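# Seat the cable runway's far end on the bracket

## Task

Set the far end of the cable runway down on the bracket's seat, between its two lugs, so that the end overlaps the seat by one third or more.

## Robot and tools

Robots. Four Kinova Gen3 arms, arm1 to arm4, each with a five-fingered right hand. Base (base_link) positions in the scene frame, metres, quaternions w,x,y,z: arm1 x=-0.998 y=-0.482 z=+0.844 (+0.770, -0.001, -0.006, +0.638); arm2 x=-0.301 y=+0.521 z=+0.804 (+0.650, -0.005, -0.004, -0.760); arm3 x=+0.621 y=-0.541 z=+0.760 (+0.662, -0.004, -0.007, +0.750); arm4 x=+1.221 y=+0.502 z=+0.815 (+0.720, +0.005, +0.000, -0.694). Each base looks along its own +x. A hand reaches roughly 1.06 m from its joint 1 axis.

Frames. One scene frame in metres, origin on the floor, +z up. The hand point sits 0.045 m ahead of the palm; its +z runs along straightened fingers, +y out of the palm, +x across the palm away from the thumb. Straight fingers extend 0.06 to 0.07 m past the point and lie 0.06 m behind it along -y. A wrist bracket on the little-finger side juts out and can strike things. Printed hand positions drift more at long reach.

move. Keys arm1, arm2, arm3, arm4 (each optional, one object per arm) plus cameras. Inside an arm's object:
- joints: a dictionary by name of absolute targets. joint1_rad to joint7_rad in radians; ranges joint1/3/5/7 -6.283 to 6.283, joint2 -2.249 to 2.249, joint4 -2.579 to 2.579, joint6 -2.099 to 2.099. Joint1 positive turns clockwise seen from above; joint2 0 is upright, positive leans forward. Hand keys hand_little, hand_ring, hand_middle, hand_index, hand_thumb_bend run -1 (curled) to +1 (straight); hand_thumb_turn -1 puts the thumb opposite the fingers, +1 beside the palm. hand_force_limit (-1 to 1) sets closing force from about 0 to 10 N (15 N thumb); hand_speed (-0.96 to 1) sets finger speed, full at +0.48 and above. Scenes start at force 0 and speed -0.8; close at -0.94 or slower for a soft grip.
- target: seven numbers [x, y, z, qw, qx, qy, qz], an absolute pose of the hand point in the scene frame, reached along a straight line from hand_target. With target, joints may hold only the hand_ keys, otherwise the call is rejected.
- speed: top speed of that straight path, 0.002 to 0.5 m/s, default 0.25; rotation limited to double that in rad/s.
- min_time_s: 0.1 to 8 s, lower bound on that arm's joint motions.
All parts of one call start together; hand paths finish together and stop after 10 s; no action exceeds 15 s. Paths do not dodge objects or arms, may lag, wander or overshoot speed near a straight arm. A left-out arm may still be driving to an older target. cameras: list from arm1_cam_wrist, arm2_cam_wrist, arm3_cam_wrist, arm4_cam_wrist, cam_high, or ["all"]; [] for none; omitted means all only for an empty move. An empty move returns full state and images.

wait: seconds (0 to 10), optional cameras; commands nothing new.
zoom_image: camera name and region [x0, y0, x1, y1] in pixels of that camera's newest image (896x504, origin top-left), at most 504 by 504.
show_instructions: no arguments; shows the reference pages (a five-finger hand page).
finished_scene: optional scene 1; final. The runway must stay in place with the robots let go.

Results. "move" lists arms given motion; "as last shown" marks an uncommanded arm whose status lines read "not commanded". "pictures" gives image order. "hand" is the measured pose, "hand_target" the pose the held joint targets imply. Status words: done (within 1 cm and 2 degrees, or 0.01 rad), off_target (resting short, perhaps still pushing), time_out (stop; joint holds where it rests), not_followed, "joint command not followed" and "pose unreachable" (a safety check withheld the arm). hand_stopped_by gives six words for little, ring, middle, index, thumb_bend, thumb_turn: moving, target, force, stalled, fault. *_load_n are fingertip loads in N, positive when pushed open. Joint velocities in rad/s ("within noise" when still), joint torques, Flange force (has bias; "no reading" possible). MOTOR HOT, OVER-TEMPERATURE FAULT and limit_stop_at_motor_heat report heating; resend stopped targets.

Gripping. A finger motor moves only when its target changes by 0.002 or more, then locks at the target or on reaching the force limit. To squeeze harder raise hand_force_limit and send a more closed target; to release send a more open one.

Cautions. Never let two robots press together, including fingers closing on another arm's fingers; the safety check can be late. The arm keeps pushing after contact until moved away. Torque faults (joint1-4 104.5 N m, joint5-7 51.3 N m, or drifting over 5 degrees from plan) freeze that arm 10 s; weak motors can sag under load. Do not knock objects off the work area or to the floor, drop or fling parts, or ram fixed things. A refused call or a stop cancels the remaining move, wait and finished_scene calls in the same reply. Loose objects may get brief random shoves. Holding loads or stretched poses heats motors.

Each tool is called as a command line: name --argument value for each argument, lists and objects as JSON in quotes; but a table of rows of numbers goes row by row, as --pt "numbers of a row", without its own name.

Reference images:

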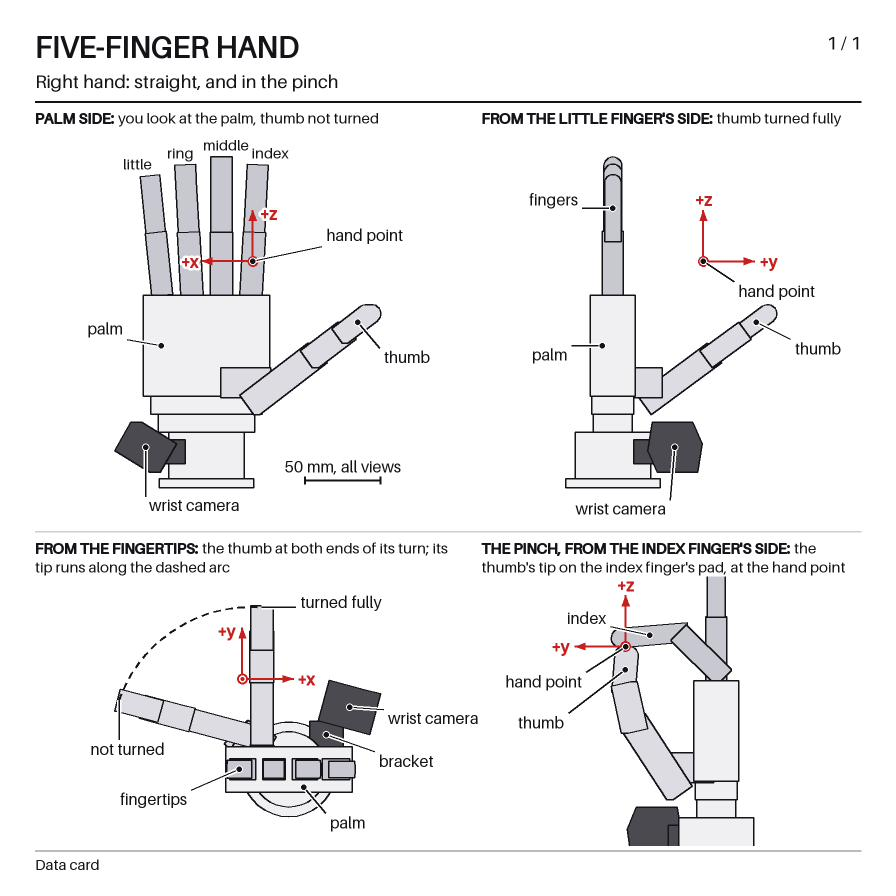

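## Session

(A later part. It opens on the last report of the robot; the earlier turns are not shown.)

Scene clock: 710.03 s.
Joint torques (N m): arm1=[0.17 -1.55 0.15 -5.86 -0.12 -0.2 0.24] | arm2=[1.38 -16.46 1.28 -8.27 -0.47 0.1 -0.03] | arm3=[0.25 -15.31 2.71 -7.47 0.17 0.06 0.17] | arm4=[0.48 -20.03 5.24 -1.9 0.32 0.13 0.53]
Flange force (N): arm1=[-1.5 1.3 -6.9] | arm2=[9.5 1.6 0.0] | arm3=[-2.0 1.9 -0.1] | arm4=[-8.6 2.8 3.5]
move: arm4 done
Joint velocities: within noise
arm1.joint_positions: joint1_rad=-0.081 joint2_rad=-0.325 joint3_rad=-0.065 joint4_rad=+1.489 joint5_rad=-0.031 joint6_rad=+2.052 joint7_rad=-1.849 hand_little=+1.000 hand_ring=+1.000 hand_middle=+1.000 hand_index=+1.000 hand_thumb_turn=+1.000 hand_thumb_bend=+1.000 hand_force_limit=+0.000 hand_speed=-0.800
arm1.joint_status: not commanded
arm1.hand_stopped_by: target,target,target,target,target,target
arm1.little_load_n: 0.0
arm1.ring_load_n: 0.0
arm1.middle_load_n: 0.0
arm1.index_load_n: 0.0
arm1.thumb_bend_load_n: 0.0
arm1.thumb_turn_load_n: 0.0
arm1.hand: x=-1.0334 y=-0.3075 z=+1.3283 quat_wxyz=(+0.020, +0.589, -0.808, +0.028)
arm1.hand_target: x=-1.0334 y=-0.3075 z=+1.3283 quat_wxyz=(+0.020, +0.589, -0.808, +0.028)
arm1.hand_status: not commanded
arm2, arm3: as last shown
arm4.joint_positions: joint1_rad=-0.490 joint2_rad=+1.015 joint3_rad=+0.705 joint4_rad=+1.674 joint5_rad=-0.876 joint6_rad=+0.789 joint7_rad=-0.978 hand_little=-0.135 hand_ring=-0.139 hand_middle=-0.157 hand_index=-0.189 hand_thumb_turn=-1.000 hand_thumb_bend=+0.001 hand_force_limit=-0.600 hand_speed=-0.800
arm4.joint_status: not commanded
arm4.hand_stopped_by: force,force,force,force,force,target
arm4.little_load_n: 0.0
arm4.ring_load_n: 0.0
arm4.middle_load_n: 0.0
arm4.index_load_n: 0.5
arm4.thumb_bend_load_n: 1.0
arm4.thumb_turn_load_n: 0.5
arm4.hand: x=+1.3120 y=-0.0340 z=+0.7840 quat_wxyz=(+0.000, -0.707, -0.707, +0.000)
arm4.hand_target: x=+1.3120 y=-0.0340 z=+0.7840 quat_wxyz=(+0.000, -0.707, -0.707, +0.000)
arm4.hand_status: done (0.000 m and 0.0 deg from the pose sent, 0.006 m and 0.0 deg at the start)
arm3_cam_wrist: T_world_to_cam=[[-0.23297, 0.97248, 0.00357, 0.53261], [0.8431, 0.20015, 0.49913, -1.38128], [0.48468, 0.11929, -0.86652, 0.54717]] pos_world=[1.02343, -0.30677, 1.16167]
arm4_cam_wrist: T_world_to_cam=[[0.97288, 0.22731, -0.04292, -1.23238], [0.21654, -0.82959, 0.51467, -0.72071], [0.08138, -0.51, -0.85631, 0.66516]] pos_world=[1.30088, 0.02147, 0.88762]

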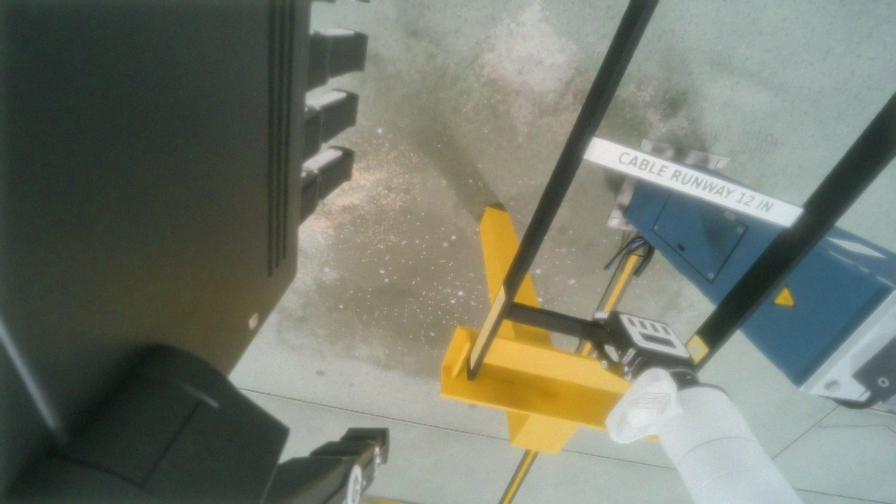

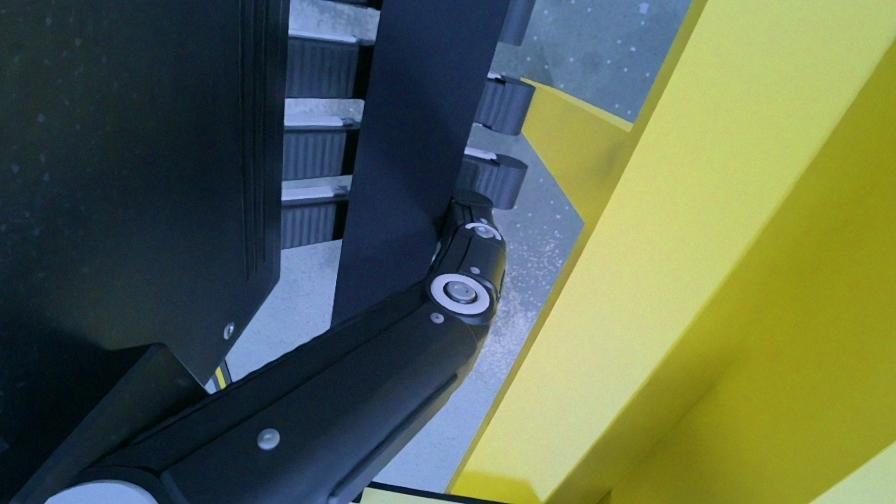

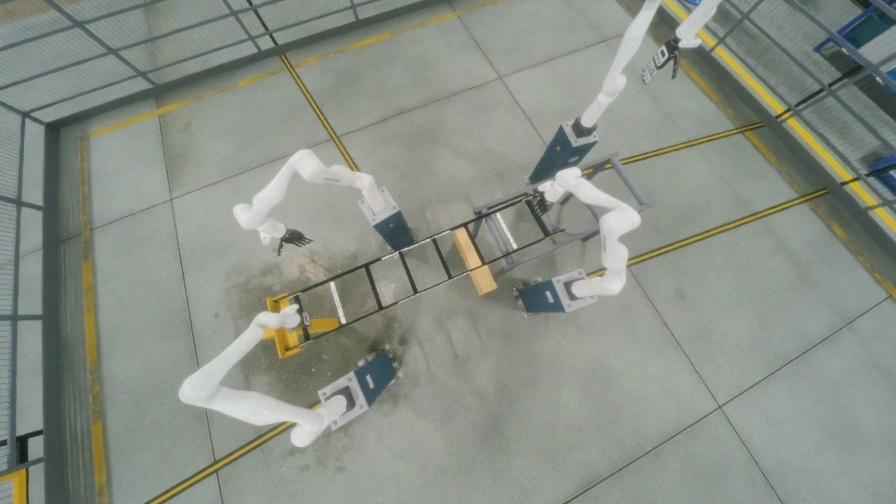

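move --arm4 '{"joints": {"hand_speed": -0.5, "hand_thumb_bend": 1.0}}'

move --arm4 '{"joints": {"hand_speed": -0.6, "hand_little": 1.0, "hand_ring": 1.0, "hand_middle": 1.0, "hand_index": 1.0}}' --cameras '["arm3_cam_wrist", "arm4_cam_wrist"]'

Scene clock: 731.17 s.
Joint torques (N m): arm1=[0.19 -1.54 0.07 -5.87 -0.15 -0.14 0.2] | arm2=[1.34 -16.47 1.26 -8.37 -0.46 0.14 -0.09] | arm3=[0.25 -15.31 2.7 -7.49 0.19 0.07 0.14] | arm4=[0.39 -20.48 5.29 -2.23 0.19 0.06 0.5]
Flange force (N): arm1=[-1.7 0.9 -6.7] | arm2=[9.9 1.3 0.3] | arm3=[-2.0 1.8 0.0] | arm4=[-8.3 2.5 4.1]
move: arm4 done
Joint velocities: within noise
arm1, arm2, arm3: as last shown
arm2.thumb_bend_load_n: -0.5
arm4.joint_positions: joint1_rad=-0.490 joint2_rad=+1.015 joint3_rad=+0.705 joint4_rad=+1.674 joint5_rad=-0.876 joint6_rad=+0.789 joint7_rad=-0.978 hand_little=-0.135 hand_ring=-0.139 hand_middle=-0.157 hand_index=-0.189 hand_thumb_turn=-1.000 hand_thumb_bend=+1.000 hand_force_limit=-0.600 hand_speed=-0.500
arm4.joint_status: all done
arm4.hand_stopped_by: force,force,force,force,target,target
arm4.little_load_n: 0.0
arm4.ring_load_n: 0.0
arm4.middle_load_n: 0.0
arm4.index_load_n: 0.0
arm4.thumb_bend_load_n: 0.0
arm4.thumb_turn_load_n: 0.0
arm4.hand: x=+1.3120 y=-0.0340 z=+0.7840 quat_wxyz=(+0.000, -0.707, -0.707, +0.000)
arm4.hand_target: x=+1.3120 y=-0.0340 z=+0.7840 quat_wxyz=(+0.000, -0.707, -0.707, +0.000)
arm4.hand_status: not commanded
pictures: none

Scene clock: 732.73 s.
Joint torques (N m): arm1=[0.17 -1.58 0.06 -5.84 -0.08 -0.21 0.24] | arm2=[1.4 -16.51 1.24 -8.4 -0.47 0.16 -0.1] | arm3=[0.23 -15.33 2.7 -7.48 0.18 0.04 0.2] | arm4=[0.62 -20.33 5.52 -2.15 0.24 -0.04 0.49]
Flange force (N): arm1=[-1.6 1.2 -7.0] | arm2=[10.1 1.4 0.5] | arm3=[-2.0 2.0 -0.1] | arm4=[-8.2 2.9 4.0]
move: arm4 done
Joint velocities: within noise
arm1, arm2, arm3: as last shown
arm1.ring_load_n: 0.5
arm2.thumb_bend_load_n: 0.0
arm4.joint_positions: joint1_rad=-0.490 joint2_rad=+1.015 joint3_rad=+0.705 joint4_rad=+1.674 joint5_rad=-0.876 joint6_rad=+0.789 joint7_rad=-0.978 hand_little=+1.000 hand_ring=+1.000 hand_middle=+1.000 hand_index=+1.000 hand_thumb_turn=-1.000 hand_thumb_bend=+1.000 hand_force_limit=-0.600 hand_speed=-0.600
arm4.joint_status: all done
arm4.hand_stopped_by: target,target,target,target,target,target
arm4.little_load_n: 0.0
arm4.ring_load_n: 0.0
arm4.middle_load_n: 0.0
arm4.index_load_n: 0.0
arm4.thumb_bend_load_n: 0.0
arm4.thumb_turn_load_n: 0.0
arm4.hand: x=+1.3120 y=-0.0340 z=+0.7840 quat_wxyz=(+0.000, -0.707, -0.707, +0.000)
arm4.hand_target: x=+1.3120 y=-0.0340 z=+0.7840 quat_wxyz=(+0.000, -0.707, -0.707, +0.000)
arm4.hand_status: not commanded
arm3_cam_wrist: T_world_to_cam=[[-0.23297, 0.97248, 0.00357, 0.53261], [0.8431, 0.20015, 0.49913, -1.38128], [0.48468, 0.11929, -0.86652, 0.54717]] pos_world=[1.02343, -0.30677, 1.16167]
arm4_cam_wrist: T_world_to_cam=[[0.97288, 0.22731, -0.04292, -1.23238], [0.21654, -0.82959, 0.51467, -0.72071], [0.08138, -0.51, -0.85631, 0.66516]] pos_world=[1.30088, 0.02147, 0.88762]

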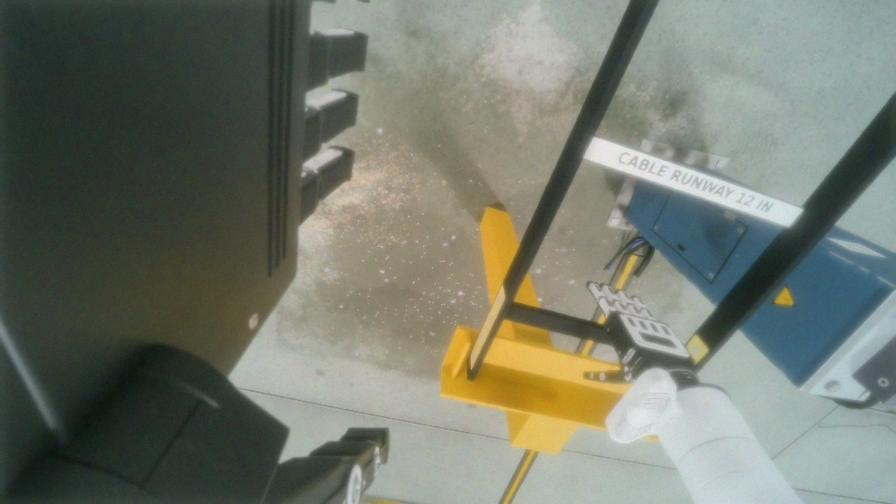

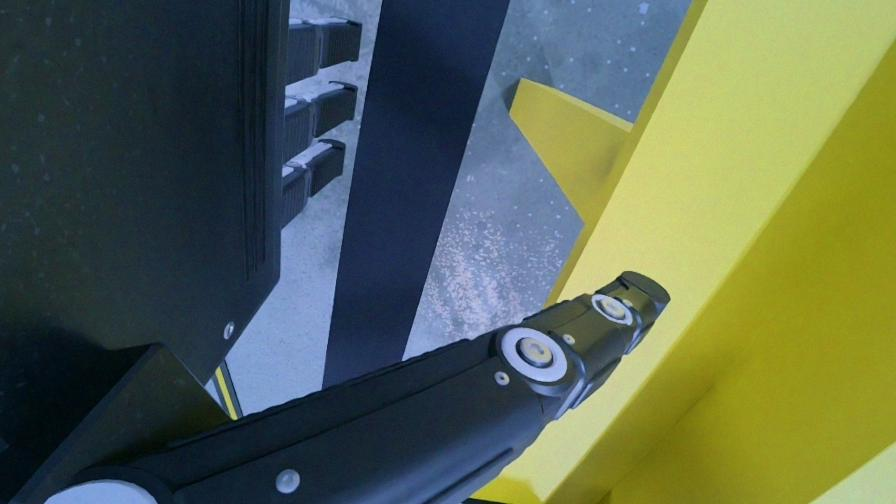

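move --arm4 '{"target": [1.307, -0.034, 0.90, 0, -0.7071, -0.7071, 0], "speed": 0.08}'

move --arm4 '{"target": [1.30, 0.20, 1.15, 0, -0.7071, -0.7071, 0], "speed": 0.25}' --cameras '["all"]'

zoom_image --camera "arm3_cam_wrist" --region '[420, 250, 720, 460]'

zoom_image --camera "cam_high" --region '[250, 270, 340, 370]'

zoom_image --camera "cam_high" --region '[450, 150, 620, 300]'

Scene clock: 744.77 s.
Joint torques (N m): arm1=[0.21 -1.53 0.12 -5.8 -0.08 -0.17 0.24] | arm2=[1.4 -16.42 1.24 -8.35 -0.51 0.16 -0.09] | arm3=[0.21 -15.32 2.7 -7.53 0.18 0.08 0.19] | arm4=[0.66 -19.04 5.59 -3.7 0.22 -0.07 0.49]
Flange force (N): arm1=[-1.6 1.3 -7.0] | arm2=[10.0 1.4 0.3] | arm3=[-1.9 1.8 0.1] | arm4=[-8.8 3.0 2.1]
move: arm4 done
Joint velocities: within noise
arm1, arm2: as last shown
arm1.ring_load_n: 0.0
arm3.joint_positions: joint1_rad=+0.865 joint2_rad=+0.456 joint3_rad=+0.585 joint4_rad=+1.352 joint5_rad=-0.249 joint6_rad=+1.423 joint7_rad=-1.822 hand_little=+1.000 hand_ring=+1.000 hand_middle=+1.000 hand_index=+1.000 hand_thumb_turn=+1.000 hand_thumb_bend=+1.000 hand_force_limit=-0.600 hand_speed=-0.300
arm3.joint_status: not commanded
arm3.hand_stopped_by: target,target,target,target,target,target
arm3.little_load_n: 0.0
arm3.ring_load_n: 0.0
arm3.middle_load_n: 0.0
arm3.index_load_n: 0.0
arm3.thumb_bend_load_n: 0.0
arm3.thumb_turn_load_n: 0.0
arm3.hand: x=+1.0800 y=-0.2900 z=+1.0600 quat_wxyz=(+0.000, +0.000, -1.000, +0.000)
arm3.hand_target: x=+1.0800 y=-0.2900 z=+1.0600 quat_wxyz=(+0.000, +0.000, -1.000, +0.000)
arm3.hand_status: not commanded
arm4.joint_positions: joint1_rad=-0.557 joint2_rad=+0.836 joint3_rad=+0.854 joint4_rad=+1.622 joint5_rad=-0.713 joint6_rad=+1.014 joint7_rad=-1.085 hand_little=+1.000 hand_ring=+1.000 hand_middle=+1.000 hand_index=+1.000 hand_thumb_turn=-1.000 hand_thumb_bend=+1.000 hand_force_limit=-0.600 hand_speed=-0.600
arm4.joint_status: not commanded
arm4.hand_stopped_by: target,target,target,target,target,target
arm4.little_load_n: 0.0
arm4.ring_load_n: 0.0
arm4.middle_load_n: 0.0
arm4.index_load_n: 0.0
arm4.thumb_bend_load_n: 0.0
arm4.thumb_turn_load_n: -0.5
arm4.hand: x=+1.3070 y=-0.0340 z=+0.9000 quat_wxyz=(+0.000, -0.707, -0.707, +0.000)
arm4.hand_target: x=+1.3070 y=-0.0340 z=+0.9000 quat_wxyz=(+0.000, -0.707, -0.707, +0.000)
arm4.hand_status: done (0.000 m and 0.0 deg from the pose sent, 0.116 m and 0.0 deg at the start)
pictures: none

Scene clock: 747.30 s.
Joint torques (N m): arm1=[0.13 -1.49 0.14 -5.82 -0.07 -0.16 0.19] | arm2=[1.4 -16.44 1.22 -8.31 -0.46 0.11 -0.13] | arm3=[0.19 -15.28 2.71 -7.51 0.19 0.03 0.15] | arm4=[0.7 -1.16 -0.81 -6.38 0.24 -0.06 0.5]
Flange force (N): arm1=[-1.5 1.2 -6.9] | arm2=[9.7 1.4 0.1] | arm3=[-2.0 1.7 -0.1] | arm4=[-0.9 4.4 -4.8]
move: arm4 done
Joint velocities: within noise
arm1, arm2, arm3: as last shown
arm2.thumb_bend_load_n: -0.5
arm4.joint_positions: joint1_rad=-1.284 joint2_rad=-0.272 joint3_rad=+0.871 joint4_rad=+1.842 joint5_rad=+0.216 joint6_rad=+1.475 joint7_rad=-2.059 hand_little=+1.000 hand_ring=+1.000 hand_middle=+1.000 hand_index=+1.000 hand_thumb_turn=-1.000 hand_thumb_bend=+1.000 hand_force_limit=-0.600 hand_speed=-0.600
arm4.joint_status: not commanded
arm4.hand_stopped_by: target,target,target,target,target,target
arm4.little_load_n: 0.0
arm4.ring_load_n: 0.0
arm4.middle_load_n: 0.0
arm4.index_load_n: 0.0
arm4.thumb_bend_load_n: 0.0
arm4.thumb_turn_load_n: 0.0
arm4.hand: x=+1.3000 y=+0.2000 z=+1.1500 quat_wxyz=(+0.000, -0.707, -0.707, +0.000)
arm4.hand_target: x=+1.3000 y=+0.2000 z=+1.1500 quat_wxyz=(+0.000, -0.707, -0.707, +0.000)
arm4.hand_status: done (0.000 m and 0.0 deg from the pose sent, 0.342 m and 0.0 deg at the start)
pictures: arm1_cam_wrist, arm2_cam_wrist, arm3_cam_wrist, arm4_cam_wrist, cam_high
arm2_cam_wrist: T_world_to_cam=[[0.96388, 0.2635, 0.03873, 0.16141], [0.20522, -0.8275, 0.52261, -0.49119], [0.16976, -0.49579, -0.85169, 0.96919]] pos_world=[-0.2193, 0.03152, 1.0759]
arm3_cam_wrist: T_world_to_cam=[[-0.23297, 0.97248, 0.00357, 0.53261], [0.8431, 0.20015, 0.49913, -1.38128], [0.48468, 0.11929, -0.86652, 0.54717]] pos_world=[1.02343, -0.30677, 1.16167]
arm4_cam_wrist: T_world_to_cam=[[0.9729, 0.22723, -0.04287, -1.25825], [0.21645, -0.82962, 0.51467, -0.71223], [0.08138, -0.51, -0.85631, 1.09889]] pos_world=[1.28888, 0.25547, 1.25362]

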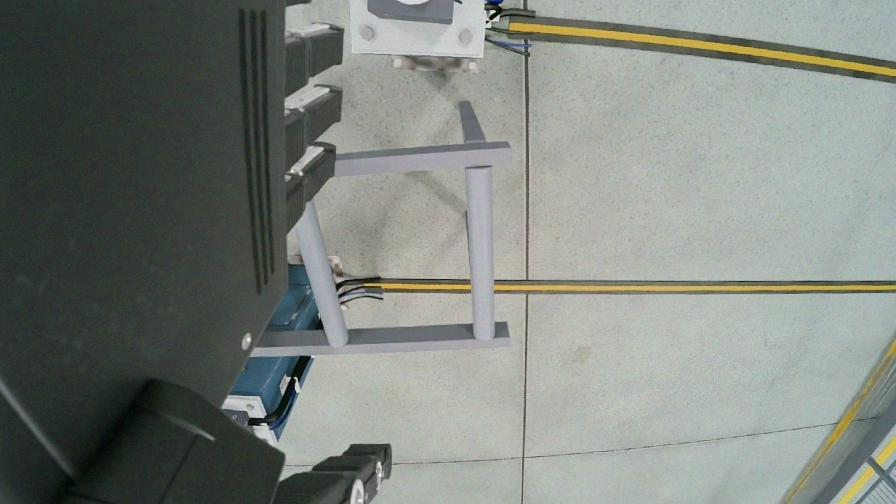

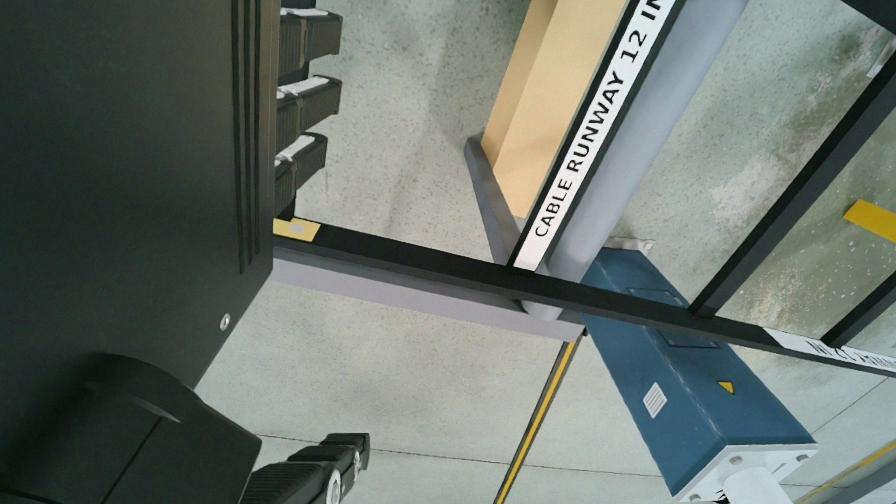

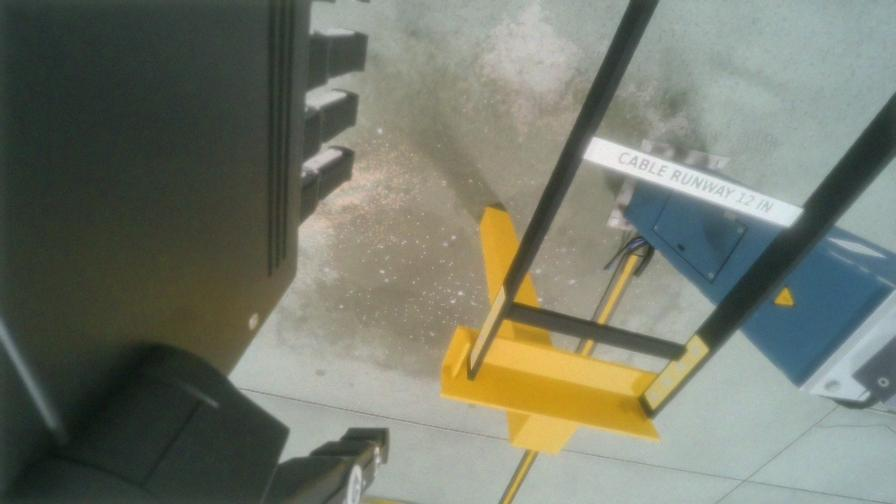

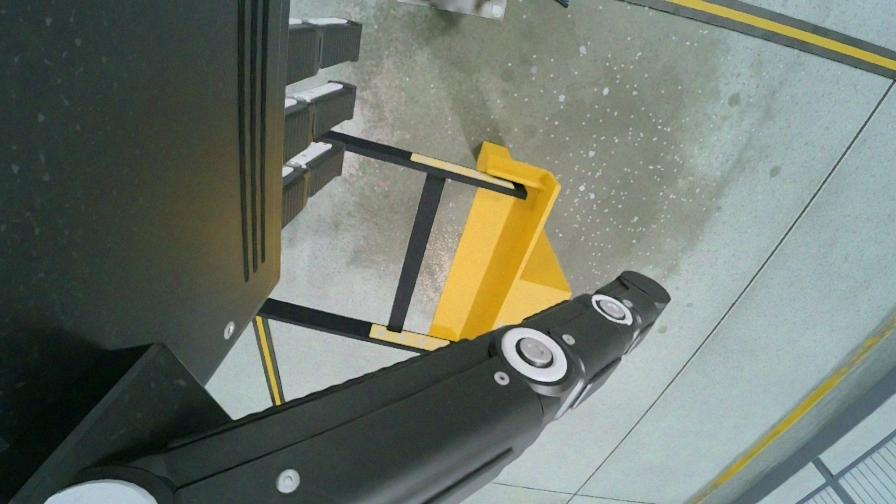

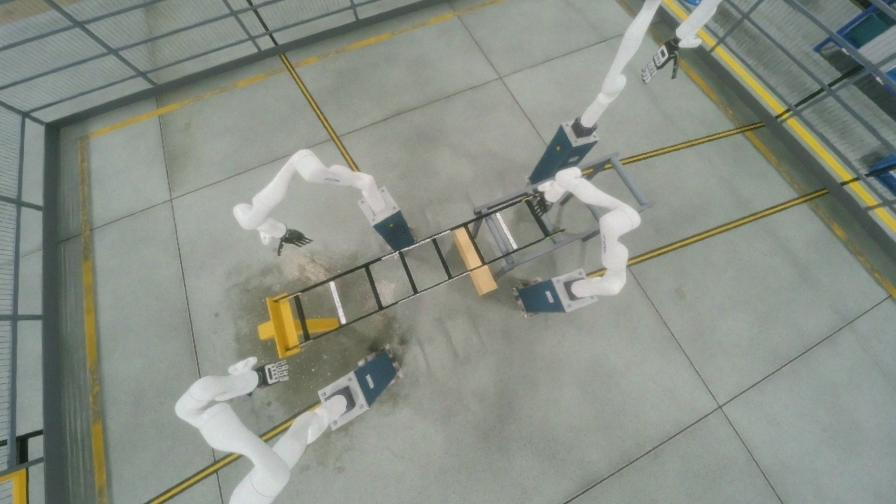

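Scaled by 1.680 from the camera's image (finer frame: 1280x720).

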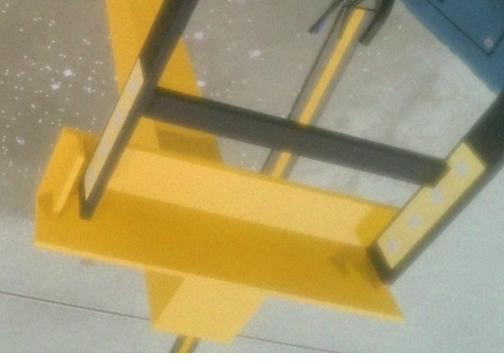

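Scaled by 5.040 from the camera's image (finer frame: 1280x720).

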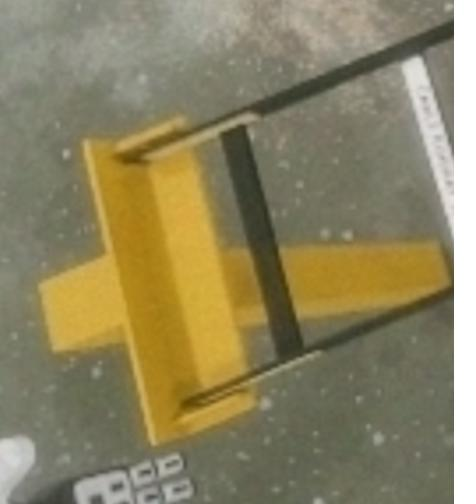

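Scaled by 2.965 from the camera's image (finer frame: 1280x720).

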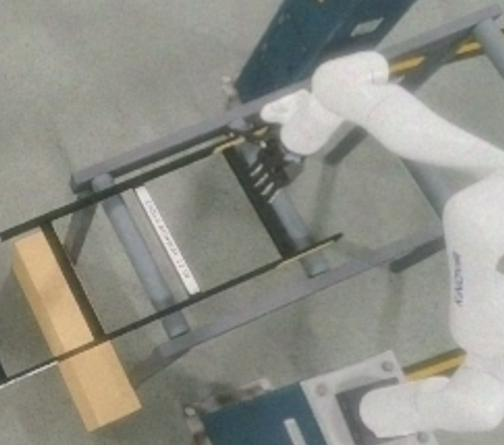

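finished_scene

The scene is finished: the task was done.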